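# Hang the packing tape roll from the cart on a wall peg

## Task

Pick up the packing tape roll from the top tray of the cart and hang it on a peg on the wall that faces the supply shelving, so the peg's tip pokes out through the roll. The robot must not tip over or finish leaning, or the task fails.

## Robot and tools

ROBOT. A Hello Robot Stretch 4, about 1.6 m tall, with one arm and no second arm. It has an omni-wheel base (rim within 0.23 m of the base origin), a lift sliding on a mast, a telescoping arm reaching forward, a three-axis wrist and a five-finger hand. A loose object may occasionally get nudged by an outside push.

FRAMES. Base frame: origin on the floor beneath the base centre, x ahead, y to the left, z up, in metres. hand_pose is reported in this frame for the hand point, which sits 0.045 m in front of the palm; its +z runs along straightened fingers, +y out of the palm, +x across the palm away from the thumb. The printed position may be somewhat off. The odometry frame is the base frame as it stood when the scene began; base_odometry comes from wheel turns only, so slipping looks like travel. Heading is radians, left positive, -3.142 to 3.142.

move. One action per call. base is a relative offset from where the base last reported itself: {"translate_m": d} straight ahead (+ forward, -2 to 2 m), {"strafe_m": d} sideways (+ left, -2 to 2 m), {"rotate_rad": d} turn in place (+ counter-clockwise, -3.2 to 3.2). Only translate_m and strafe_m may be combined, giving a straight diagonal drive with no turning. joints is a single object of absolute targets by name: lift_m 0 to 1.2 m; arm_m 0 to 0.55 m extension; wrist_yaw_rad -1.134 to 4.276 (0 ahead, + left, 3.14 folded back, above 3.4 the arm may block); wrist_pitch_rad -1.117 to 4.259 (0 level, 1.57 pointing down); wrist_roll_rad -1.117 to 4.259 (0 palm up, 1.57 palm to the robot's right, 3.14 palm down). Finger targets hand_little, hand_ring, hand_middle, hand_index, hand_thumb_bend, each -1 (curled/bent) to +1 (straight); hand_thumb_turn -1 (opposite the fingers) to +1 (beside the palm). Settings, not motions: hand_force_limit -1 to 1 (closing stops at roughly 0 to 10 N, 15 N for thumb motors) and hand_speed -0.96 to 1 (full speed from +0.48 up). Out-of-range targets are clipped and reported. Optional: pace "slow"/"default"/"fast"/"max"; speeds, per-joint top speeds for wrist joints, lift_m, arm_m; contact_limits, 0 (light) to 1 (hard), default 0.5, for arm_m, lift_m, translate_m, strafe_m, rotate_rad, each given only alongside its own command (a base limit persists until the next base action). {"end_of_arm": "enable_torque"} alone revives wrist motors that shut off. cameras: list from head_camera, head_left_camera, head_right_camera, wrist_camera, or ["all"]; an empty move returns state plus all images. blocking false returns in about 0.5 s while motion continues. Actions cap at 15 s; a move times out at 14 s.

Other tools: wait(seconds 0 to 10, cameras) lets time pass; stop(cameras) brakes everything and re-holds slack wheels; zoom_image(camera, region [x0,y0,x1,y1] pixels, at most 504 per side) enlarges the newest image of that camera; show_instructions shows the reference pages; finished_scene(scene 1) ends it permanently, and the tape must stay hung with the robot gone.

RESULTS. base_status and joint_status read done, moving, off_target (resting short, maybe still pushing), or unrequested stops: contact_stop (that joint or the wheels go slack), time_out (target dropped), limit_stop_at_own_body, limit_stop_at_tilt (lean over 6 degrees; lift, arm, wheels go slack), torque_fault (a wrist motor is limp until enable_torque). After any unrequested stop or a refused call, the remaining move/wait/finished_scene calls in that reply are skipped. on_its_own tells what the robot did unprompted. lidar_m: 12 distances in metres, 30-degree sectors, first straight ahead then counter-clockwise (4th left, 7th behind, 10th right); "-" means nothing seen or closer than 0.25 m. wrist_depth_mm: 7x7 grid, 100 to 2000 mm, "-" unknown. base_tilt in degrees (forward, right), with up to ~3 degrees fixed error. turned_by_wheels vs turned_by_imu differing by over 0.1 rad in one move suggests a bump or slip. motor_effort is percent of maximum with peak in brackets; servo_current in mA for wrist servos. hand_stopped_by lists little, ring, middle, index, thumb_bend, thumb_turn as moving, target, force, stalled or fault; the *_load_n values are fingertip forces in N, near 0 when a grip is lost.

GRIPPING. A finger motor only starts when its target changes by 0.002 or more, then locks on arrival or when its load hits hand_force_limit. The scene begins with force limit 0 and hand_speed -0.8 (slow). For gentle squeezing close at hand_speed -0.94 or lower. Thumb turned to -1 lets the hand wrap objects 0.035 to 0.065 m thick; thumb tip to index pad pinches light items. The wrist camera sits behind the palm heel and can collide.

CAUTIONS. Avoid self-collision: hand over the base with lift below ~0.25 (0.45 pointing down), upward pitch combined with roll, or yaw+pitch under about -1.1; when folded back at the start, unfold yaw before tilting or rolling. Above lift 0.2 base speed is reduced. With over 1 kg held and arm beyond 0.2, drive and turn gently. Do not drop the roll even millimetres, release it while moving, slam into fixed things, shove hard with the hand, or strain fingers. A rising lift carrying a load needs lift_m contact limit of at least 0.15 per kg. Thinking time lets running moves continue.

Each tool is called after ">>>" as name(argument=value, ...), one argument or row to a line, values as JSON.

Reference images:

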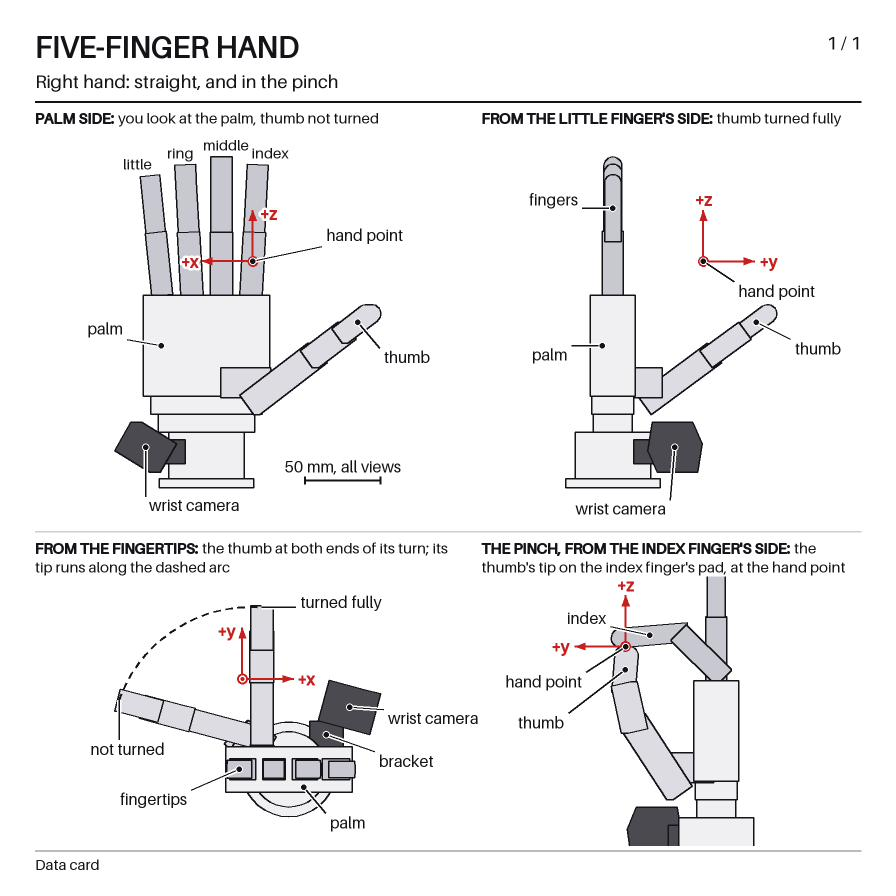

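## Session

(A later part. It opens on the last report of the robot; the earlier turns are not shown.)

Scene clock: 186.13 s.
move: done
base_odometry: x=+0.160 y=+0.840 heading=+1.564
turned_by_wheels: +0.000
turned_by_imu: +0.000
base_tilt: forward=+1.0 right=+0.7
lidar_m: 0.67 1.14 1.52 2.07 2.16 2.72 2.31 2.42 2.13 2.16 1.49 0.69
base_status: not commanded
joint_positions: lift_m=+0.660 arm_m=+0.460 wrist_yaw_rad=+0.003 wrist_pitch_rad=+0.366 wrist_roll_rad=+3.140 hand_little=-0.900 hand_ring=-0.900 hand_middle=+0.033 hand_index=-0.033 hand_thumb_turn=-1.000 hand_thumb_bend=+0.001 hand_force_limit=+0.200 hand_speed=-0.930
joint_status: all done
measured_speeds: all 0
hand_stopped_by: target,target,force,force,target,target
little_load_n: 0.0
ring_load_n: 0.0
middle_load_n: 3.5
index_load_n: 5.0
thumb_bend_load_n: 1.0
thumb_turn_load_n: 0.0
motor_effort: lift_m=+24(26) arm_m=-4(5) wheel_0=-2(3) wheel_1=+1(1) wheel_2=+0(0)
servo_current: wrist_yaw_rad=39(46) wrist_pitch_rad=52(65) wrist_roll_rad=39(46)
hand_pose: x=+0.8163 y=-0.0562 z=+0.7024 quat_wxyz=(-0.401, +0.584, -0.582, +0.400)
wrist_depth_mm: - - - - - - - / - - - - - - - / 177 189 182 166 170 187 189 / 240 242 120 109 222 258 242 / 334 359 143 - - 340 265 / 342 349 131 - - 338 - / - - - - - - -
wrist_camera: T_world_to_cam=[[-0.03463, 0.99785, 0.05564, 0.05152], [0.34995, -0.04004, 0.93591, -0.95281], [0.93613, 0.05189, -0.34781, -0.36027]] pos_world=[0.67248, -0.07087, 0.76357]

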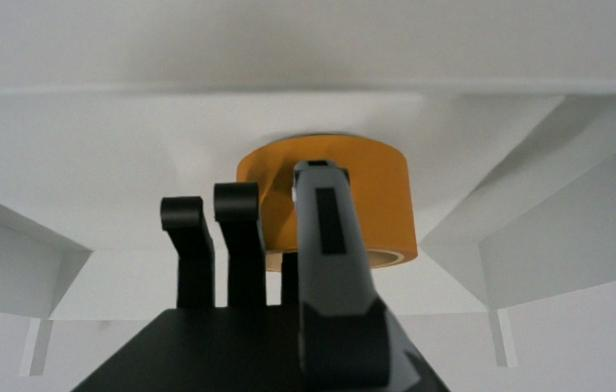

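>>> move(
  joints={"hand_index": -0.5, "hand_middle": -0.5, "hand_speed": -0.93, "hand_force_limit": 0.4},
)

>>> move(
  joints={"lift_m": 0.70},
  cameras=["wrist_camera", "head_camera"],
  speeds={"lift_m": 0.05},
)

>>> zoom_image(
  camera="head_camera",
  region=[190, 320, 290, 400],
)

Scene clock: 188.77 s.
move: off_target
base_odometry: x=+0.160 y=+0.840 heading=+1.564
turned_by_wheels: +0.000
turned_by_imu: +0.001
base_tilt: forward=+1.0 right=+0.7
lidar_m: 0.65 1.16 1.50 2.09 2.16 2.72 2.31 2.42 2.13 2.16 1.51 0.70
base_status: not commanded
joint_positions: lift_m=+0.660 arm_m=+0.460 wrist_yaw_rad=+0.003 wrist_pitch_rad=+0.366 wrist_roll_rad=+3.140 hand_little=-0.900 hand_ring=-0.900 hand_middle=+0.010 hand_index=-0.044 hand_thumb_turn=-1.000 hand_thumb_bend=+0.001 hand_force_limit=+0.400 hand_speed=-0.930
joint_status: hand_middle off_target (ended at +0.010, target -0.500); hand_index off_target (ended at -0.044, target -0.500); the others done
measured_speeds: all 0
hand_stopped_by: target,target,force,force,target,target
little_load_n: 0.0
ring_load_n: 0.0
middle_load_n: 7.5
index_load_n: 7.5
thumb_bend_load_n: 2.0
thumb_turn_load_n: 0.0
motor_effort: lift_m=+25(25) arm_m=-4(5) wheel_0=-2(3) wheel_1=+1(1) wheel_2=+0(0)
servo_current: wrist_yaw_rad=26(46) wrist_pitch_rad=59(72) wrist_roll_rad=46(52)
hand_pose: x=+0.8163 y=-0.0562 z=+0.7024 quat_wxyz=(-0.401, +0.584, -0.582, +0.400)
wrist_depth_mm: - - - - - - - / - - - 160 160 154 - / 178 181 182 167 172 188 190 / 241 243 121 109 224 257 243 / 334 359 142 - - 336 264 / 342 347 131 - - 336 - / - - - - - - -
pictures: none

Scene clock: 190.00 s.
move: done
base_odometry: x=+0.160 y=+0.840 heading=+1.564
turned_by_wheels: +0.000
turned_by_imu: +0.000
base_tilt: forward=+1.0 right=+0.7
lidar_m: 0.68 1.14 1.53 2.09 2.18 2.73 2.30 2.42 2.16 2.16 1.50 0.69
base_status: not commanded
joint_positions: lift_m=+0.700 arm_m=+0.460 wrist_yaw_rad=+0.003 wrist_pitch_rad=+0.367 wrist_roll_rad=+3.140 hand_little=-0.900 hand_ring=-0.900 hand_middle=+0.010 hand_index=-0.044 hand_thumb_turn=-1.000 hand_thumb_bend=+0.000 hand_force_limit=+0.400 hand_speed=-0.930
joint_status: all done
measured_speeds: all 0
hand_stopped_by: target,target,force,force,target,target
little_load_n: 0.0
ring_load_n: 0.0
middle_load_n: 4.5
index_load_n: 8.0
thumb_bend_load_n: 0.0
thumb_turn_load_n: 0.0
motor_effort: lift_m=+24(26) arm_m=-4(5) wheel_0=-2(2) wheel_1=+1(1) wheel_2=+0(0)
servo_current: wrist_yaw_rad=20(46) wrist_pitch_rad=59(65) wrist_roll_rad=39(52)
hand_pose: x=+0.8162 y=-0.0562 z=+0.7423 quat_wxyz=(-0.401, +0.584, -0.582, +0.400)
wrist_depth_mm: 167 170 172 168 169 169 176 / 198 200 203 205 206 206 206 / 248 253 243 232 235 263 250 / 315 338 121 109 181 334 265 / 364 368 142 - - 362 - / 342 - 131 - - - - / - - - - - - -
pictures: head_camera, wrist_camera
wrist_camera: T_world_to_cam=[[-0.03461, 0.99785, 0.05566, 0.04926], [0.35034, -0.04004, 0.93577, -0.99039], [0.93598, 0.05188, -0.3482, -0.34595]] pos_world=[0.67248, -0.07087, 0.80357]

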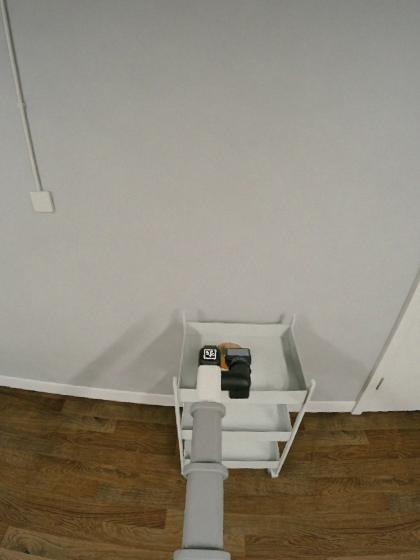

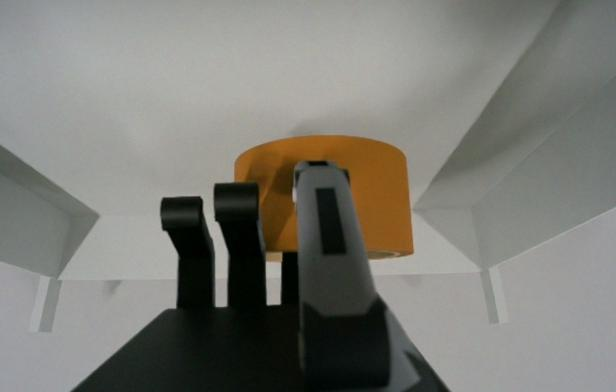

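Scaled by 5.040 from the camera's image (finer frame: 1200x1600).

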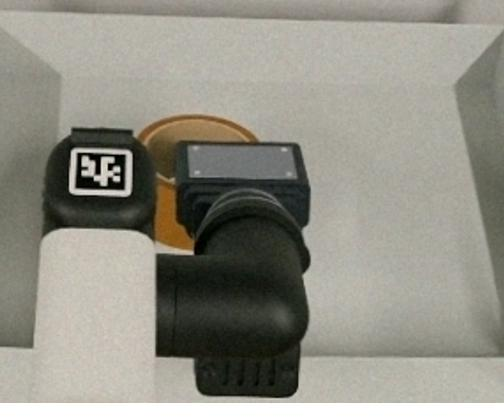

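>>> move(
  joints={"hand_index": -0.6, "hand_middle": -0.6, "hand_speed": -0.93, "hand_force_limit": 0.75},
  cameras=["wrist_camera"],
)

>>> move(
  joints={"lift_m": 0.80},
  cameras=["wrist_camera", "head_camera"],
  speeds={"lift_m": 0.1},
)

>>> zoom_image(
  camera="head_camera",
  region=[190, 300, 290, 380],
)

Scene clock: 192.30 s.
move: off_target
base_odometry: x=+0.160 y=+0.840 heading=+1.564
turned_by_wheels: +0.000
turned_by_imu: +0.001
base_tilt: forward=+1.0 right=+0.6
lidar_m: 0.69 1.14 1.52 2.06 2.21 2.73 2.30 2.43 2.12 2.16 1.50 0.71
base_status: not commanded
joint_positions: lift_m=+0.700 arm_m=+0.460 wrist_yaw_rad=+0.003 wrist_pitch_rad=+0.367 wrist_roll_rad=+3.140 hand_little=-0.900 hand_ring=-0.900 hand_middle=-0.020 hand_index=-0.048 hand_thumb_turn=-1.000 hand_thumb_bend=+0.000 hand_force_limit=+0.750 hand_speed=-0.930
joint_status: hand_middle off_target (ended at -0.020, target -0.600); hand_index off_target (ended at -0.048, target -0.600); the others done
measured_speeds: all 0
hand_stopped_by: target,target,force,force,target,target
little_load_n: 0.0
ring_load_n: 0.0
middle_load_n: 9.0
index_load_n: 10.5
thumb_bend_load_n: 1.0
thumb_turn_load_n: 0.5
motor_effort: lift_m=+25(25) arm_m=-4(5) wheel_0=-2(3) wheel_1=+1(1) wheel_2=+0(0)
servo_current: wrist_yaw_rad=20(59) wrist_pitch_rad=65(65) wrist_roll_rad=46(46)
hand_pose: x=+0.8162 y=-0.0562 z=+0.7423 quat_wxyz=(-0.401, +0.584, -0.582, +0.400)
wrist_depth_mm: 167 170 172 168 169 169 175 / 198 200 202 205 206 207 207 / 247 253 243 233 236 262 248 / 317 340 120 157 - 332 265 / 366 368 143 - - 366 - / 340 - 131 - - - - / - - - - - - -
wrist_camera: T_world_to_cam=[[-0.03461, 0.99785, 0.05566, 0.04926], [0.35034, -0.04004, 0.93577, -0.99039], [0.93598, 0.05188, -0.3482, -0.34595]] pos_world=[0.67248, -0.07087, 0.80357]

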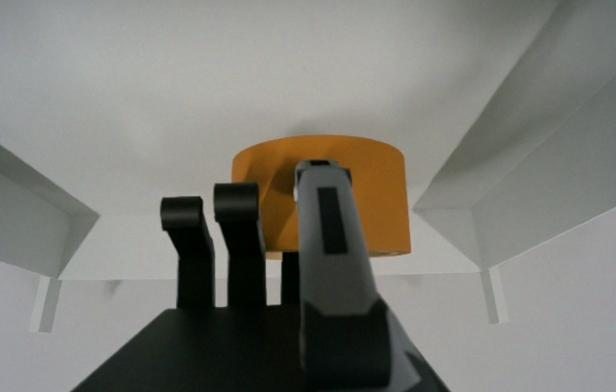

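Scene clock: 193.93 s.
move: done
base_odometry: x=+0.160 y=+0.840 heading=+1.564
turned_by_wheels: +0.000
turned_by_imu: +0.001
base_tilt: forward=+1.0 right=+0.6
lidar_m: 0.67 1.15 1.51 2.07 2.21 2.74 2.30 2.43 2.15 2.18 1.51 0.67
base_status: not commanded
joint_positions: lift_m=+0.800 arm_m=+0.460 wrist_yaw_rad=+0.003 wrist_pitch_rad=+0.367 wrist_roll_rad=+3.140 hand_little=-0.900 hand_ring=-0.900 hand_middle=-0.020 hand_index=-0.048 hand_thumb_turn=-1.000 hand_thumb_bend=+0.000 hand_force_limit=+0.750 hand_speed=-0.930
joint_status: all done
measured_speeds: all 0
hand_stopped_by: target,target,force,force,target,target
little_load_n: 0.0
ring_load_n: 0.0
middle_load_n: 8.5
index_load_n: 10.5
thumb_bend_load_n: 1.0
thumb_turn_load_n: 0.0
motor_effort: lift_m=+24(27) arm_m=-4(5) wheel_0=-2(3) wheel_1=+1(1) wheel_2=+0(0)
servo_current: wrist_yaw_rad=26(52) wrist_pitch_rad=59(65) wrist_roll_rad=46(52)
hand_pose: x=+0.8162 y=-0.0562 z=+0.8423 quat_wxyz=(-0.401, +0.584, -0.582, +0.400)
wrist_depth_mm: 290 293 289 290 293 293 257 / 327 343 351 353 357 330 260 / 392 410 397 399 407 357 - / - - 117 157 - - - / - - 142 - - - - / - - 131 - - - - / - - - - - - -
pictures: head_camera, wrist_camera
wrist_camera: T_world_to_cam=[[-0.0346, 0.99785, 0.05566, 0.04369], [0.35046, -0.04004, 0.93572, -1.084], [0.93594, 0.05189, -0.34832, -0.31099]] pos_world=[0.67248, -0.07087, 0.90357]

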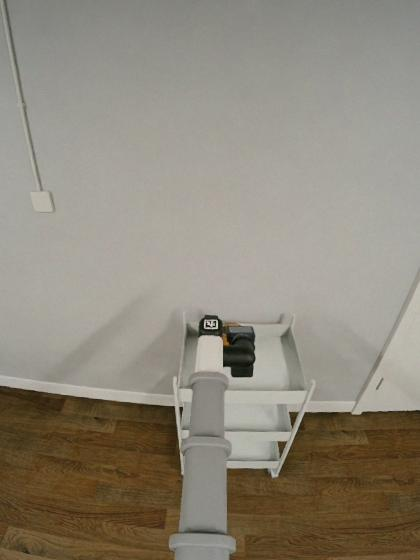

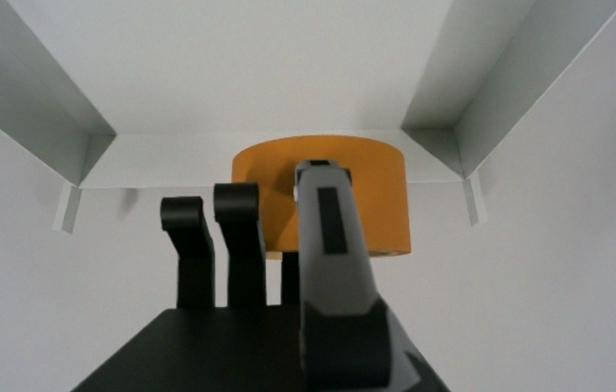

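Scaled by 5.040 from the camera's image (finer frame: 1200x1600).

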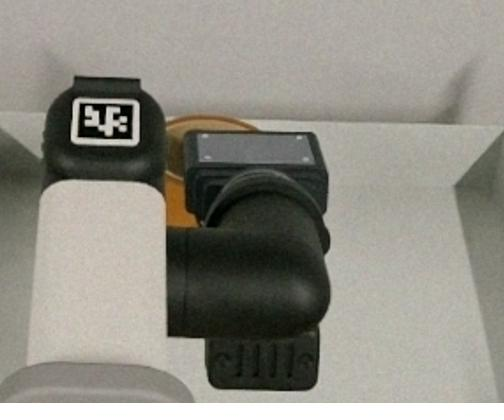

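>>> move(
  joints={"lift_m": 0.95},
)

>>> move(
  base={"translate_m": -0.35},
  joints={"arm_m": 0.1},
  cameras=["wrist_camera", "head_camera"],
)

Scene clock: 197.77 s.
move: done
base_odometry: x=+0.160 y=+0.840 heading=+1.564
turned_by_wheels: +0.000
turned_by_imu: +0.002
base_tilt: forward=+1.0 right=+0.7
lidar_m: 0.66 1.16 1.50 2.07 2.17 2.71 2.29 2.44 2.17 2.15 1.48 0.70
base_status: not commanded
joint_positions: lift_m=+0.950 arm_m=+0.460 wrist_yaw_rad=+0.003 wrist_pitch_rad=+0.367 wrist_roll_rad=+3.140 hand_little=-0.900 hand_ring=-0.900 hand_middle=-0.020 hand_index=-0.048 hand_thumb_turn=-1.000 hand_thumb_bend=+0.000 hand_force_limit=+0.750 hand_speed=-0.930
joint_status: all done
measured_speeds: all 0
hand_stopped_by: target,target,force,force,target,target
little_load_n: 0.0
ring_load_n: 0.0
middle_load_n: 9.0
index_load_n: 10.0
thumb_bend_load_n: 1.0
thumb_turn_load_n: 0.5
motor_effort: lift_m=+25(27) arm_m=-4(5) wheel_0=-2(2) wheel_1=+1(1) wheel_2=+0(0)
servo_current: wrist_yaw_rad=26(52) wrist_pitch_rad=59(65) wrist_roll_rad=46(52)
hand_pose: x=+0.8162 y=-0.0562 z=+0.9923 quat_wxyz=(-0.401, +0.584, -0.582, +0.400)
wrist_depth_mm: - 455 455 459 462 - - / - 455 - - - - - / - - - 163 - - - / - - 117 157 - - - / - - 142 - - - - / - - 131 - - - - / - - - - - - -
pictures: none

Scene clock: 200.43 s.
move: done
base_odometry: x=+0.157 y=+0.490 heading=+1.564
turned_by_wheels: +0.000
turned_by_imu: +0.003
base_tilt: forward=+1.0 right=+0.6
lidar_m: 0.51 1.51 1.70 2.06 2.17 2.04 1.96 2.08 2.14 2.03 1.98 1.06
base_status: done
joint_positions: lift_m=+0.950 arm_m=+0.100 wrist_yaw_rad=+0.002 wrist_pitch_rad=+0.367 wrist_roll_rad=+3.140 hand_little=-0.900 hand_ring=-0.900 hand_middle=-0.020 hand_index=-0.048 hand_thumb_turn=-1.000 hand_thumb_bend=+0.000 hand_force_limit=+0.750 hand_speed=-0.930
joint_status: all done
measured_speeds: all 0
hand_stopped_by: target,target,force,force,target,target
little_load_n: 0.0
ring_load_n: 0.0
middle_load_n: 8.5
index_load_n: 10.0
thumb_bend_load_n: 1.0
thumb_turn_load_n: 0.5
motor_effort: lift_m=+24(25) arm_m=-4(7) wheel_0=+0(10) wheel_1=-1(7) wheel_2=-1(11)
servo_current: wrist_yaw_rad=33(39) wrist_pitch_rad=46(78) wrist_roll_rad=46(52)
hand_pose: x=+0.4562 y=-0.0563 z=+0.9923 quat_wxyz=(-0.401, +0.584, -0.582, +0.400)
wrist_depth_mm: 1255 1281 1229 - 1308 1281 1308 / 1397 1397 - - 1397 - - / 1281 - - 163 - - - / 1229 - 120 157 - - - / 1118 - 143 - - - - / 1078 - 131 - - - - / 1008 - - - - - -
pictures: head_camera, wrist_camera
wrist_camera: T_world_to_cam=[[-0.03437, 0.99786, 0.05569, 0.02278], [0.35063, -0.04015, 0.93566, -1.09806], [0.93588, 0.05168, -0.34849, 0.07844]] pos_world=[0.31238, -0.07087, 1.05347]

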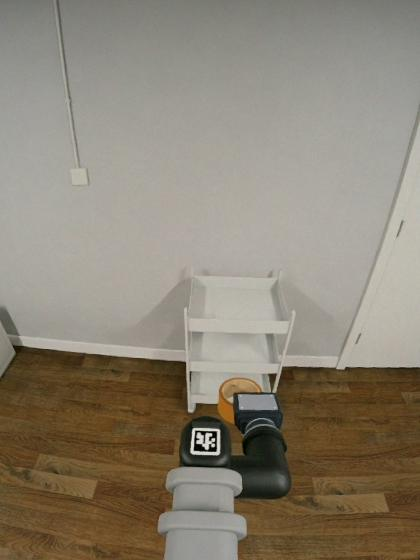

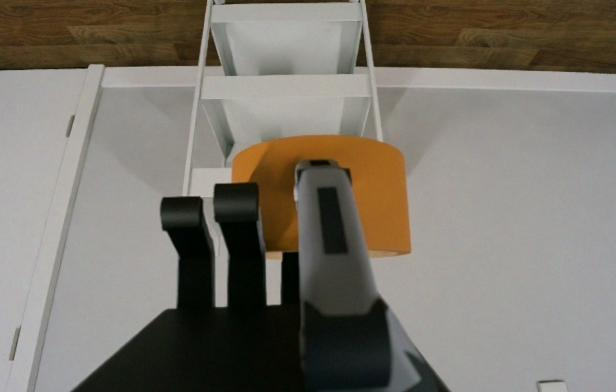

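>>> move(
  base={"rotate_rad": -1.564},
  cameras=["head_camera"],
)

>>> move(
  base={"translate_m": 1.0, "strafe_m": -0.5},
  joints={"wrist_yaw_rad": 0.99, "wrist_pitch_rad": -0.6, "wrist_roll_rad": 1.97, "arm_m": 0.05},
  cameras=["all"],
)

Scene clock: 204.03 s.
move: done
base_odometry: x=+0.157 y=+0.490 heading=+0.000
turned_by_wheels: -1.564
turned_by_imu: -1.572
base_tilt: forward=+1.0 right=+0.6
lidar_m: 0.51 2.01 1.07 1.03 1.53 1.73 2.10 2.18 2.00 1.94 2.09 2.17
base_status: done
joint_positions: lift_m=+0.950 arm_m=+0.100 wrist_yaw_rad=+0.002 wrist_pitch_rad=+0.367 wrist_roll_rad=+3.140 hand_little=-0.900 hand_ring=-0.900 hand_middle=-0.020 hand_index=-0.048 hand_thumb_turn=-1.000 hand_thumb_bend=+0.000 hand_force_limit=+0.750 hand_speed=-0.930
joint_status: not commanded
measured_speeds: all 0
hand_stopped_by: target,target,force,force,target,target
little_load_n: 0.0
ring_load_n: 0.0
middle_load_n: 8.5
index_load_n: 10.5
thumb_bend_load_n: 1.0
thumb_turn_load_n: 0.5
motor_effort: lift_m=+24(25) arm_m=-4(5) wheel_0=+2(10) wheel_1=-1(9) wheel_2=+1(8)
servo_current: wrist_yaw_rad=39(39) wrist_pitch_rad=65(65) wrist_roll_rad=46(46)
hand_pose: x=+0.4562 y=-0.0563 z=+0.9923 quat_wxyz=(-0.401, +0.584, -0.582, +0.400)
wrist_depth_mm: 1281 1281 1308 1281 1308 1281 1366 / 1499 1499 1537 1537 1576 1576 1576 / 1863 1921 1863 1808 1756 - 1921 / - - 125 158 - - - / - - 143 - - - 1983 / - - 132 - - - 1808 / - - - - - - -

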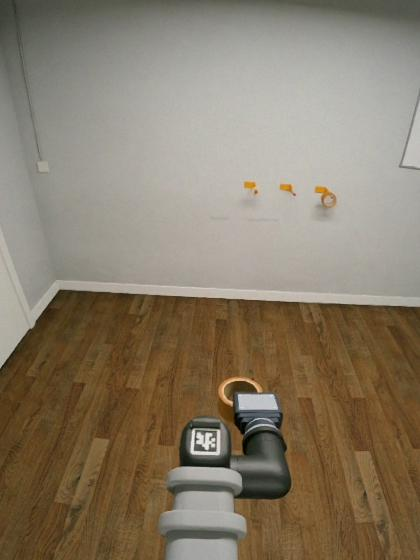

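Scene clock: 209.13 s.
move: done
base_odometry: x=+1.157 y=-0.010 heading=+0.000
turned_by_wheels: +0.000
turned_by_imu: +0.000
base_tilt: forward=+1.0 right=+0.7
lidar_m: 0.99 0.50 1.70 1.90 1.69 2.83 3.18 2.09 1.82 1.45 1.60 1.07
base_status: done
joint_positions: lift_m=+0.950 arm_m=+0.050 wrist_yaw_rad=+0.987 wrist_pitch_rad=-0.589 wrist_roll_rad=+1.972 hand_little=-0.900 hand_ring=-0.900 hand_middle=-0.020 hand_index=-0.048 hand_thumb_turn=-1.000 hand_thumb_bend=+0.001 hand_force_limit=+0.750 hand_speed=-0.930
joint_status: all done
measured_speeds: all 0
hand_stopped_by: target,target,force,force,target,target
little_load_n: 0.0
ring_load_n: 0.0
middle_load_n: 9.0
index_load_n: 9.5
thumb_bend_load_n: 1.5
thumb_turn_load_n: 0.0
motor_effort: lift_m=+24(24) arm_m=-4(6) wheel_0=+0(15) wheel_1=+0(5) wheel_2=+0(11)
servo_current: wrist_yaw_rad=20(130) wrist_pitch_rad=78(254) wrist_roll_rad=39(78)
hand_pose: x=+0.4474 y=+0.1057 z=+1.2079 quat_wxyz=(-0.564, +0.451, +0.136, +0.678)
wrist_depth_mm: - - - - - - - / - - - - - - - / - - - 163 - - - / - - 118 156 - - - / - - 142 158 - - - / - - 131 - - - - / - - - - - - -
pictures: head_camera, head_left_camera, head_right_camera, wrist_camera
wrist_camera: T_world_to_cam=[[-0.10439, 0.61988, -0.77772, 0.92683], [-0.88904, 0.29235, 0.35235, -0.0663], [0.44578, 0.72821, 0.52057, -0.74858]] pos_world=[0.37151, -0.01002, 1.13387]

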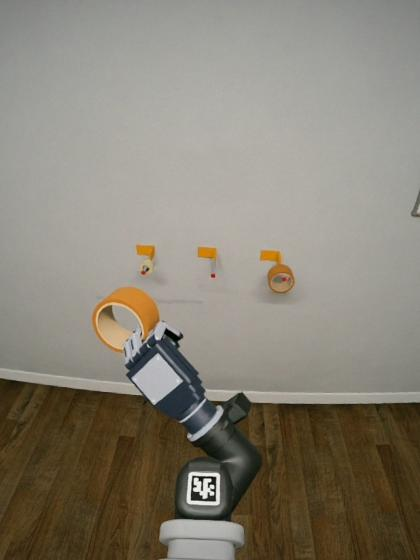

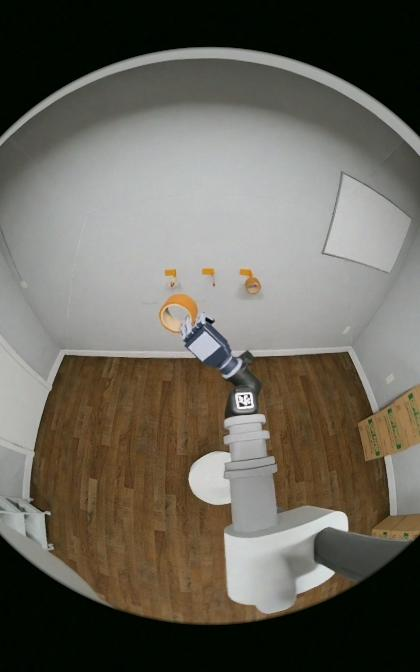

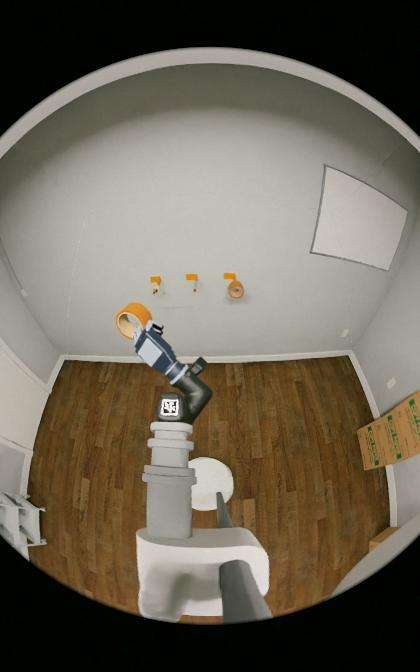

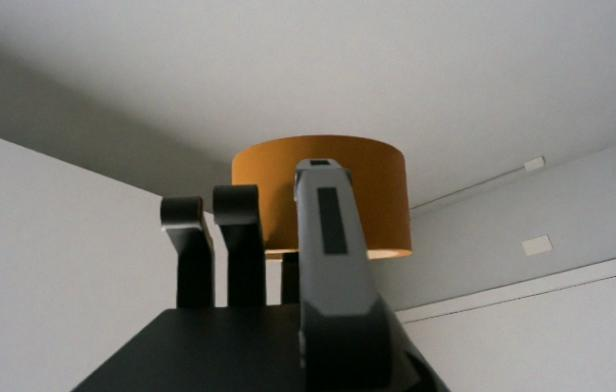

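>>> zoom_image(
  camera="head_camera",
  region=[80, 230, 200, 360],
)

>>> zoom_image(
  camera="head_camera",
  region=[180, 230, 310, 310],
)

>>> zoom_image(
  camera="head_right_camera",
  region=[100, 260, 260, 350],
)

>>> zoom_image(
  camera="head_left_camera",
  region=[140, 250, 280, 370],
)

Scaled by 3.877 from the camera's image (finer frame: 1200x1600).

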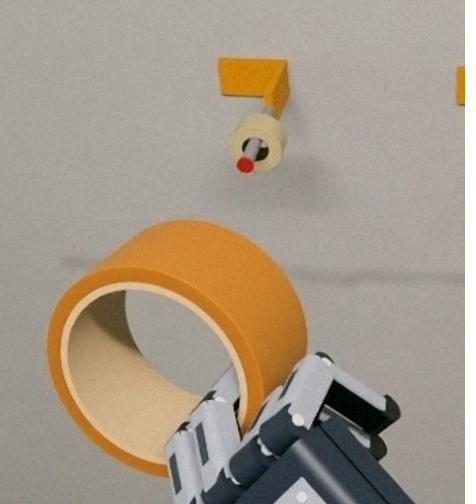

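Scaled by 3.877 from the camera's image (finer frame: 1200x1600).

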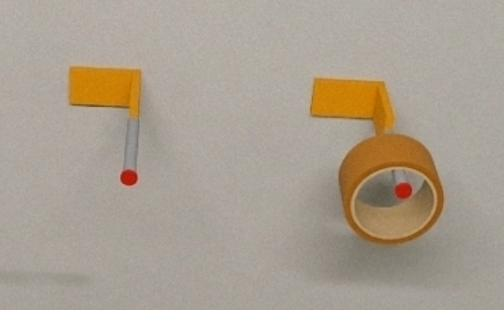

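Scaled by 3.150 from the camera's image (finer frame: 600x960).

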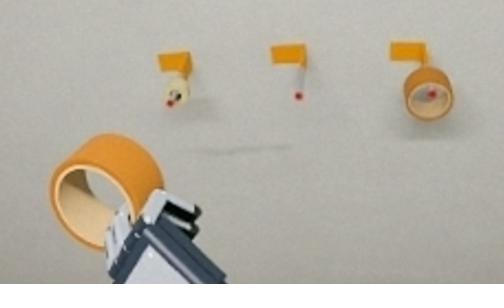

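Scaled by 3.600 from the camera's image (finer frame: 600x960).

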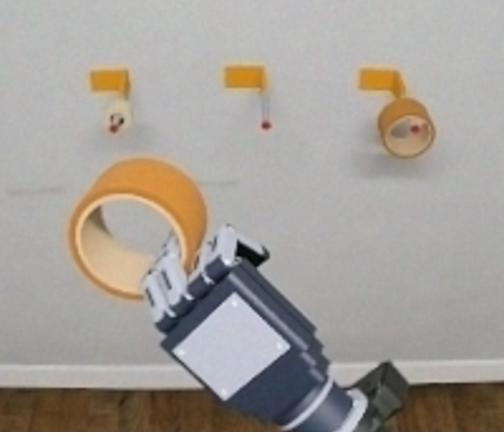

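>>> move(
  joints={"wrist_yaw_rad": 1.351, "wrist_pitch_rad": -0.785, "wrist_roll_rad": 1.725, "lift_m": 0.75, "arm_m": 0.1},
  cameras=["head_camera", "head_left_camera", "head_right_camera"],
)

>>> zoom_image(
  camera="head_camera",
  region=[80, 230, 260, 420],
)

>>> zoom_image(
  camera="head_left_camera",
  region=[120, 250, 280, 400],
)

>>> zoom_image(
  camera="head_right_camera",
  region=[100, 250, 260, 400],
)

Scene clock: 223.13 s.
move: done
base_odometry: x=+1.157 y=-0.010 heading=+0.000
turned_by_wheels: +0.000
turned_by_imu: +0.002
base_tilt: forward=+1.0 right=+0.6
lidar_m: 0.97 0.45 1.69 1.87 1.68 2.80 3.14 2.08 1.83 1.44 1.63 1.06
base_status: not commanded
joint_positions: lift_m=+0.750 arm_m=+0.100 wrist_yaw_rad=+1.348 wrist_pitch_rad=-0.775 wrist_roll_rad=+1.727 hand_little=-0.900 hand_ring=-0.900 hand_middle=-0.020 hand_index=-0.048 hand_thumb_turn=-1.000 hand_thumb_bend=+0.001 hand_force_limit=+0.750 hand_speed=-0.930
joint_status: all done
measured_speeds: all 0
hand_stopped_by: target,target,force,force,target,target
little_load_n: 0.0
ring_load_n: 0.0
middle_load_n: 9.0
index_load_n: 9.5
thumb_bend_load_n: 1.5
thumb_turn_load_n: 0.0
motor_effort: lift_m=+18(22) arm_m=+5(6) wheel_0=+0(1) wheel_1=+0(1) wheel_2=-1(1)
servo_current: wrist_yaw_rad=26(104) wrist_pitch_rad=78(163) wrist_roll_rad=39(98)
hand_pose: x=+0.4504 y=+0.1501 z=+1.0550 quat_wxyz=(-0.630, +0.321, +0.217, +0.673)
wrist_depth_mm: - - - - - - - / - - - - - - - / - - - - - - - / - - 118 156 - - - / - - 142 - - - - / - - 131 - - - - / - - - - - - -

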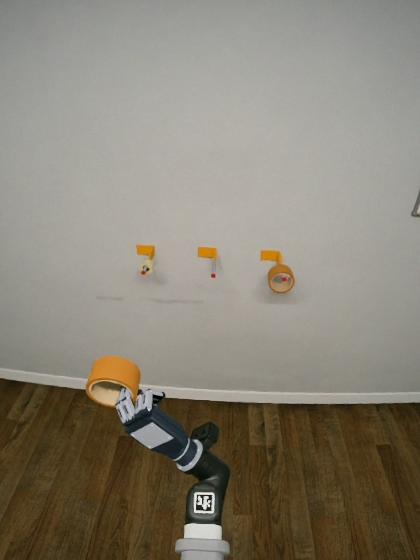

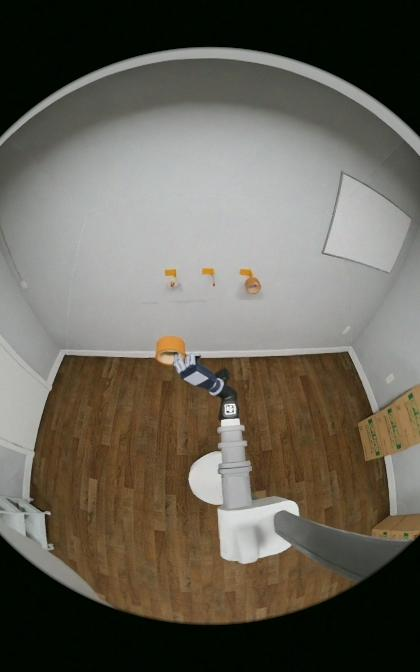

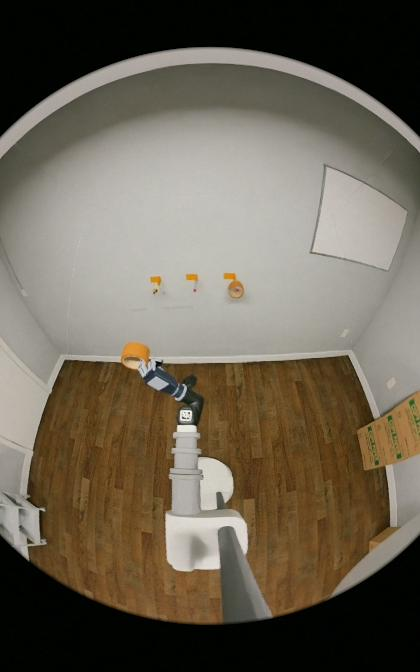

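Scaled by 2.653 from the camera's image (finer frame: 1200x1600).

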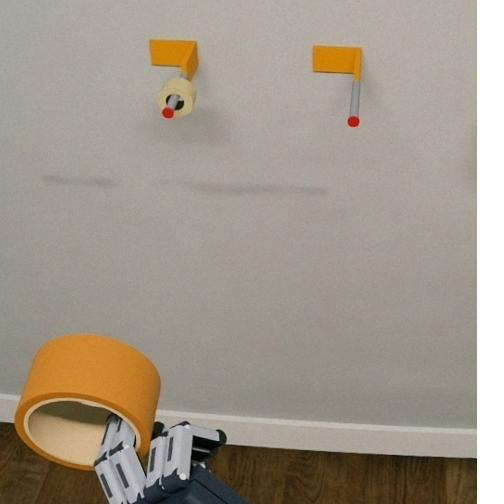

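Scaled by 3.150 from the camera's image (finer frame: 600x960).

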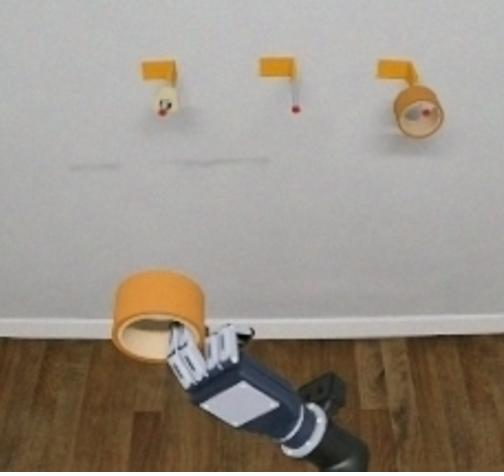

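Scaled by 3.150 from the camera's image (finer frame: 600x960).

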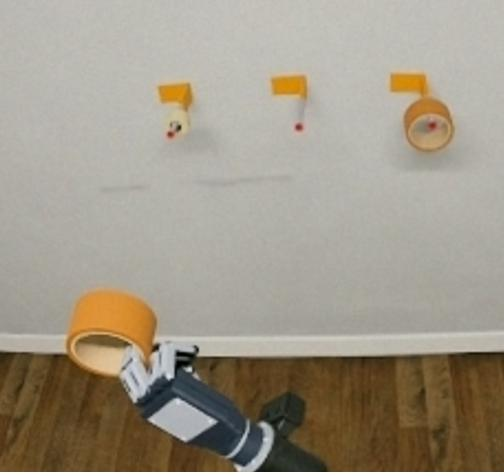

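>>> move(
  base={"translate_m": 0.25, "strafe_m": -0.179},
  joints={"lift_m": 0.635},
  cameras=["head_camera", "head_left_camera", "head_right_camera", "wrist_camera"],
)

>>> zoom_image(
  camera="head_camera",
  region=[180, 270, 320, 430],
)

>>> zoom_image(
  camera="head_left_camera",
  region=[140, 260, 280, 400],
)

>>> zoom_image(
  camera="head_right_camera",
  region=[140, 260, 280, 400],
)

Scene clock: 235.70 s.
move: done
base_odometry: x=+1.407 y=-0.189 heading=+0.000
turned_by_wheels: +0.000
turned_by_imu: +0.001
base_tilt: forward=+1.1 right=+0.6
lidar_m: 0.75 0.44 1.30 2.07 1.94 3.08 3.97 1.87 1.32 1.27 1.25 0.92
base_status: done
joint_positions: lift_m=+0.635 arm_m=+0.100 wrist_yaw_rad=+1.348 wrist_pitch_rad=-0.776 wrist_roll_rad=+1.727 hand_little=-0.900 hand_ring=-0.900 hand_middle=-0.020 hand_index=-0.048 hand_thumb_turn=-1.000 hand_thumb_bend=+0.001 hand_force_limit=+0.750 hand_speed=-0.930
joint_status: all done
measured_speeds: all 0
hand_stopped_by: target,target,force,force,target,target
little_load_n: 0.0
ring_load_n: 0.0
middle_load_n: 9.0
index_load_n: 9.5
thumb_bend_load_n: 1.5
thumb_turn_load_n: 0.0
motor_effort: lift_m=+18(18) arm_m=+5(5) wheel_0=-2(12) wheel_1=-1(5) wheel_2=+0(10)
servo_current: wrist_yaw_rad=20(52) wrist_pitch_rad=78(78) wrist_roll_rad=46(52)
hand_pose: x=+0.4504 y=+0.1501 z=+0.9401 quat_wxyz=(-0.630, +0.320, +0.217, +0.673)
wrist_depth_mm: - - - - - - - / - - - - - - - / - - - 163 - - - / - - 118 156 - - - / - - 142 158 - - - / - - 131 - - - - / - - - - - - -
wrist_camera: T_world_to_cam=[[-0.04868, 0.67746, -0.73395, 0.61645], [-0.98796, 0.07535, 0.13508, 0.29919], [0.14682, 0.73169, 0.66563, -0.64502]] pos_world=[0.4203, 0.0318, 0.84137]

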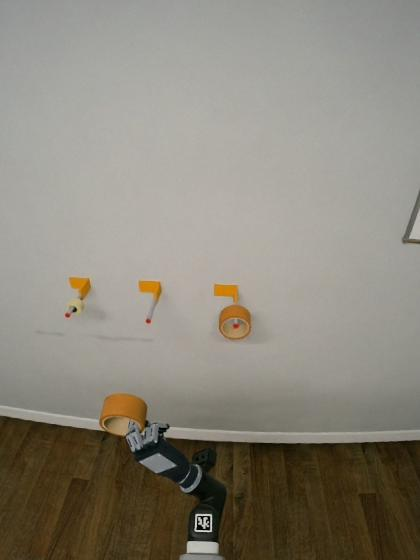

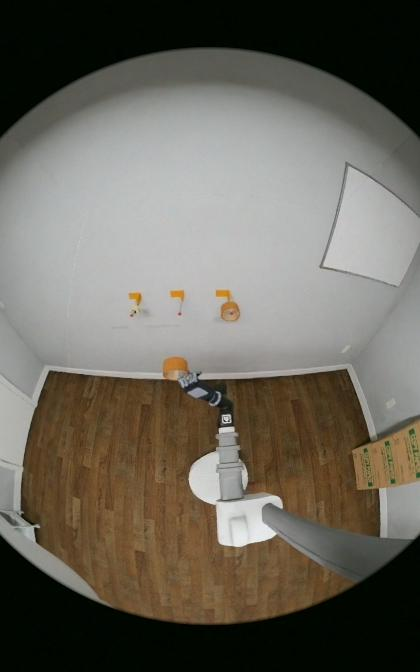

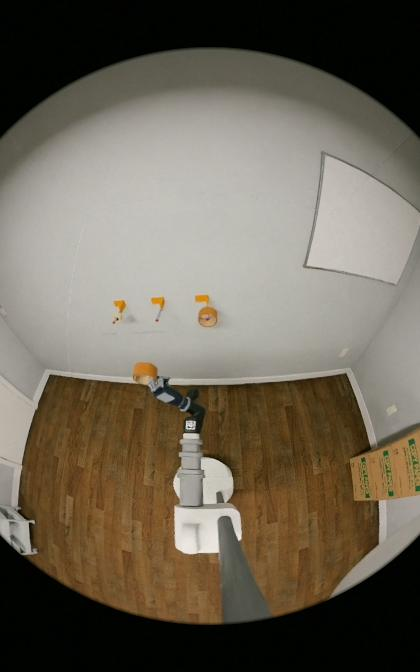

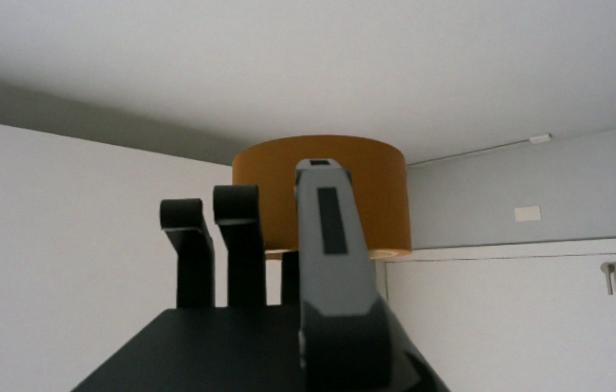

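Scaled by 3.150 from the camera's image (finer frame: 1200x1600).

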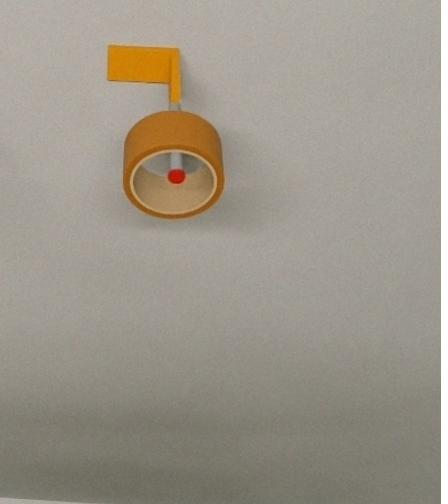

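Scaled by 3.600 from the camera's image (finer frame: 600x960).

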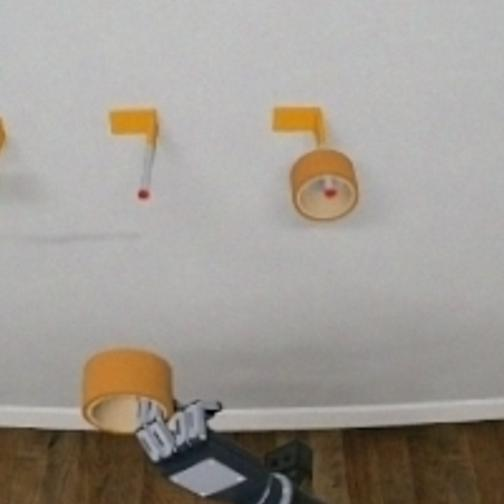

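Scaled by 3.600 from the camera's image (finer frame: 600x960).

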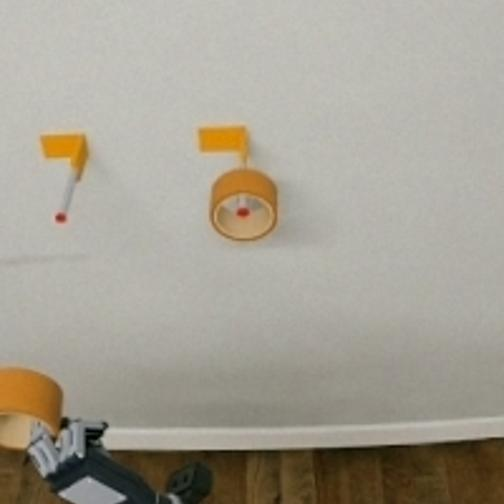

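>>> zoom_image(
  camera="head_camera",
  region=[80, 270, 230, 450],
)

Scaled by 2.800 from the camera's image (finer frame: 1200x1600).

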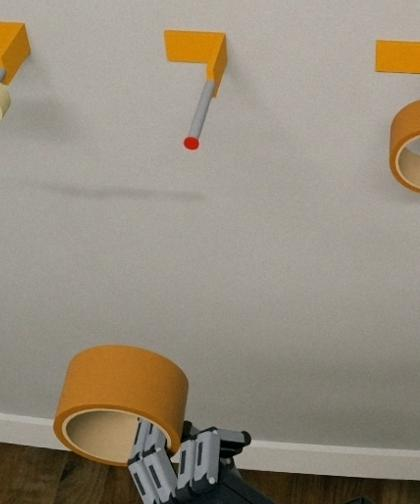

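>>> move(
  joints={"arm_m": 0.3},
  pace="slow",
  cameras=["head_camera", "head_left_camera", "head_right_camera"],
)

>>> zoom_image(
  camera="head_camera",
  region=[100, 270, 230, 410],
)

>>> zoom_image(
  camera="head_left_camera",
  region=[120, 270, 240, 390],
)

>>> zoom_image(
  camera="head_right_camera",
  region=[100, 270, 220, 390],
)

Scene clock: 245.07 s.
move: done
base_odometry: x=+1.407 y=-0.189 heading=+0.000
turned_by_wheels: +0.000
turned_by_imu: +0.003
base_tilt: forward=+1.0 right=+0.7
lidar_m: 0.66 0.65 1.33 2.06 1.97 3.08 3.99 1.85 1.34 1.29 1.24 0.94
base_status: not commanded
joint_positions: lift_m=+0.635 arm_m=+0.300 wrist_yaw_rad=+1.348 wrist_pitch_rad=-0.776 wrist_roll_rad=+1.727 hand_little=-0.900 hand_ring=-0.900 hand_middle=-0.020 hand_index=-0.048 hand_thumb_turn=-1.000 hand_thumb_bend=+0.001 hand_force_limit=+0.750 hand_speed=-0.930
joint_status: all done
measured_speeds: all 0
hand_stopped_by: target,target,force,force,target,target
little_load_n: 0.0
ring_load_n: 0.0
middle_load_n: 9.0
index_load_n: 9.5
thumb_bend_load_n: 1.5
thumb_turn_load_n: 0.0
motor_effort: lift_m=+18(18) arm_m=+5(7) wheel_0=-2(2) wheel_1=-1(2) wheel_2=-1(1)
servo_current: wrist_yaw_rad=26(52) wrist_pitch_rad=78(78) wrist_roll_rad=52(52)
hand_pose: x=+0.6504 y=+0.1501 z=+0.9401 quat_wxyz=(-0.630, +0.320, +0.217, +0.673)
wrist_depth_mm: - - - 227 - 424 - / - - - - - - - / - - - 163 - - - / - - 118 156 - - - / - - 142 158 - - - / - - 131 - - - - / - - - - - - -

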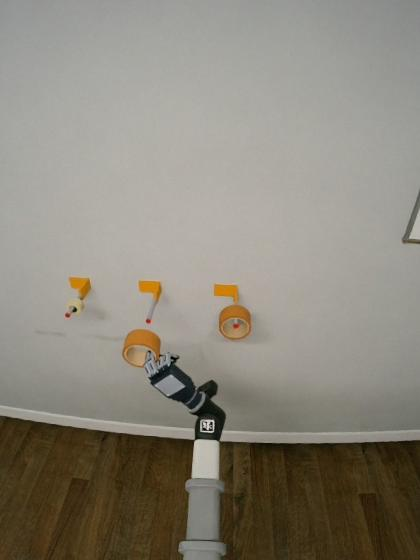

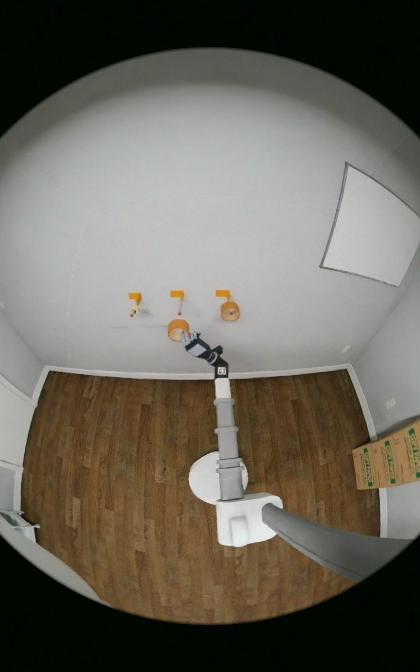

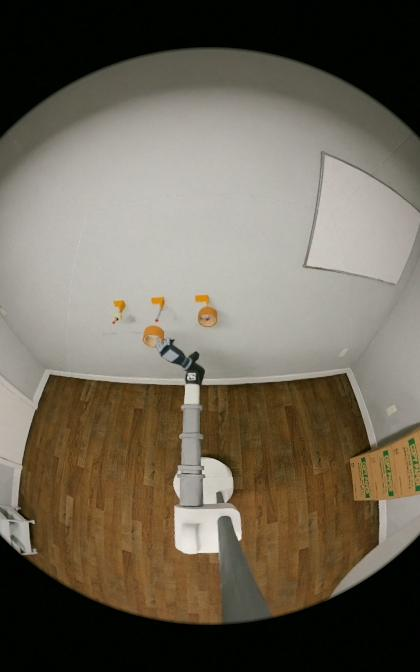

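Scaled by 3.600 from the camera's image (finer frame: 1200x1600).

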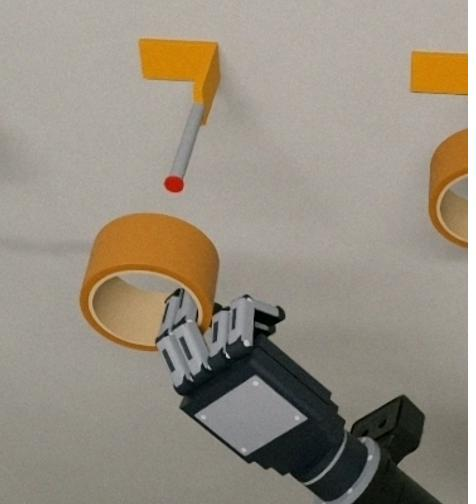

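Scaled by 4.200 from the camera's image (finer frame: 600x960).

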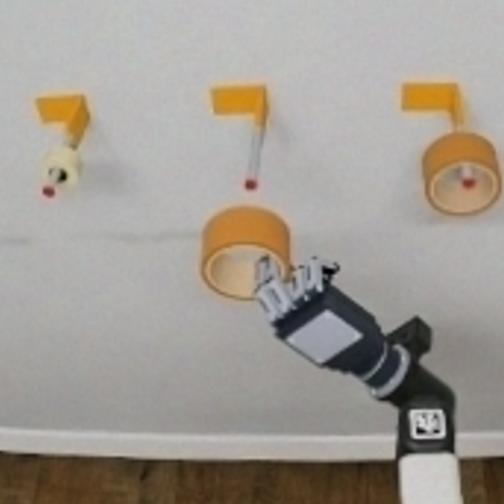

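Scaled by 4.200 from the camera's image (finer frame: 600x960).

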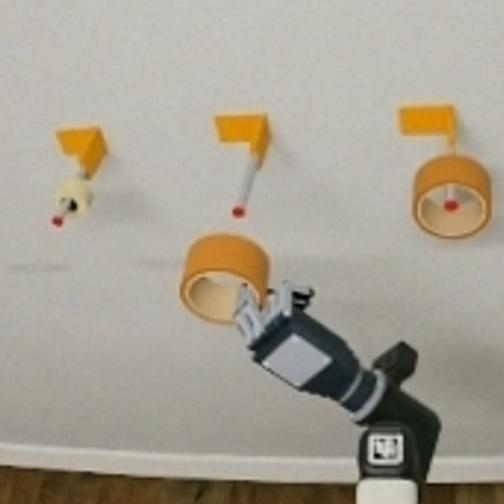

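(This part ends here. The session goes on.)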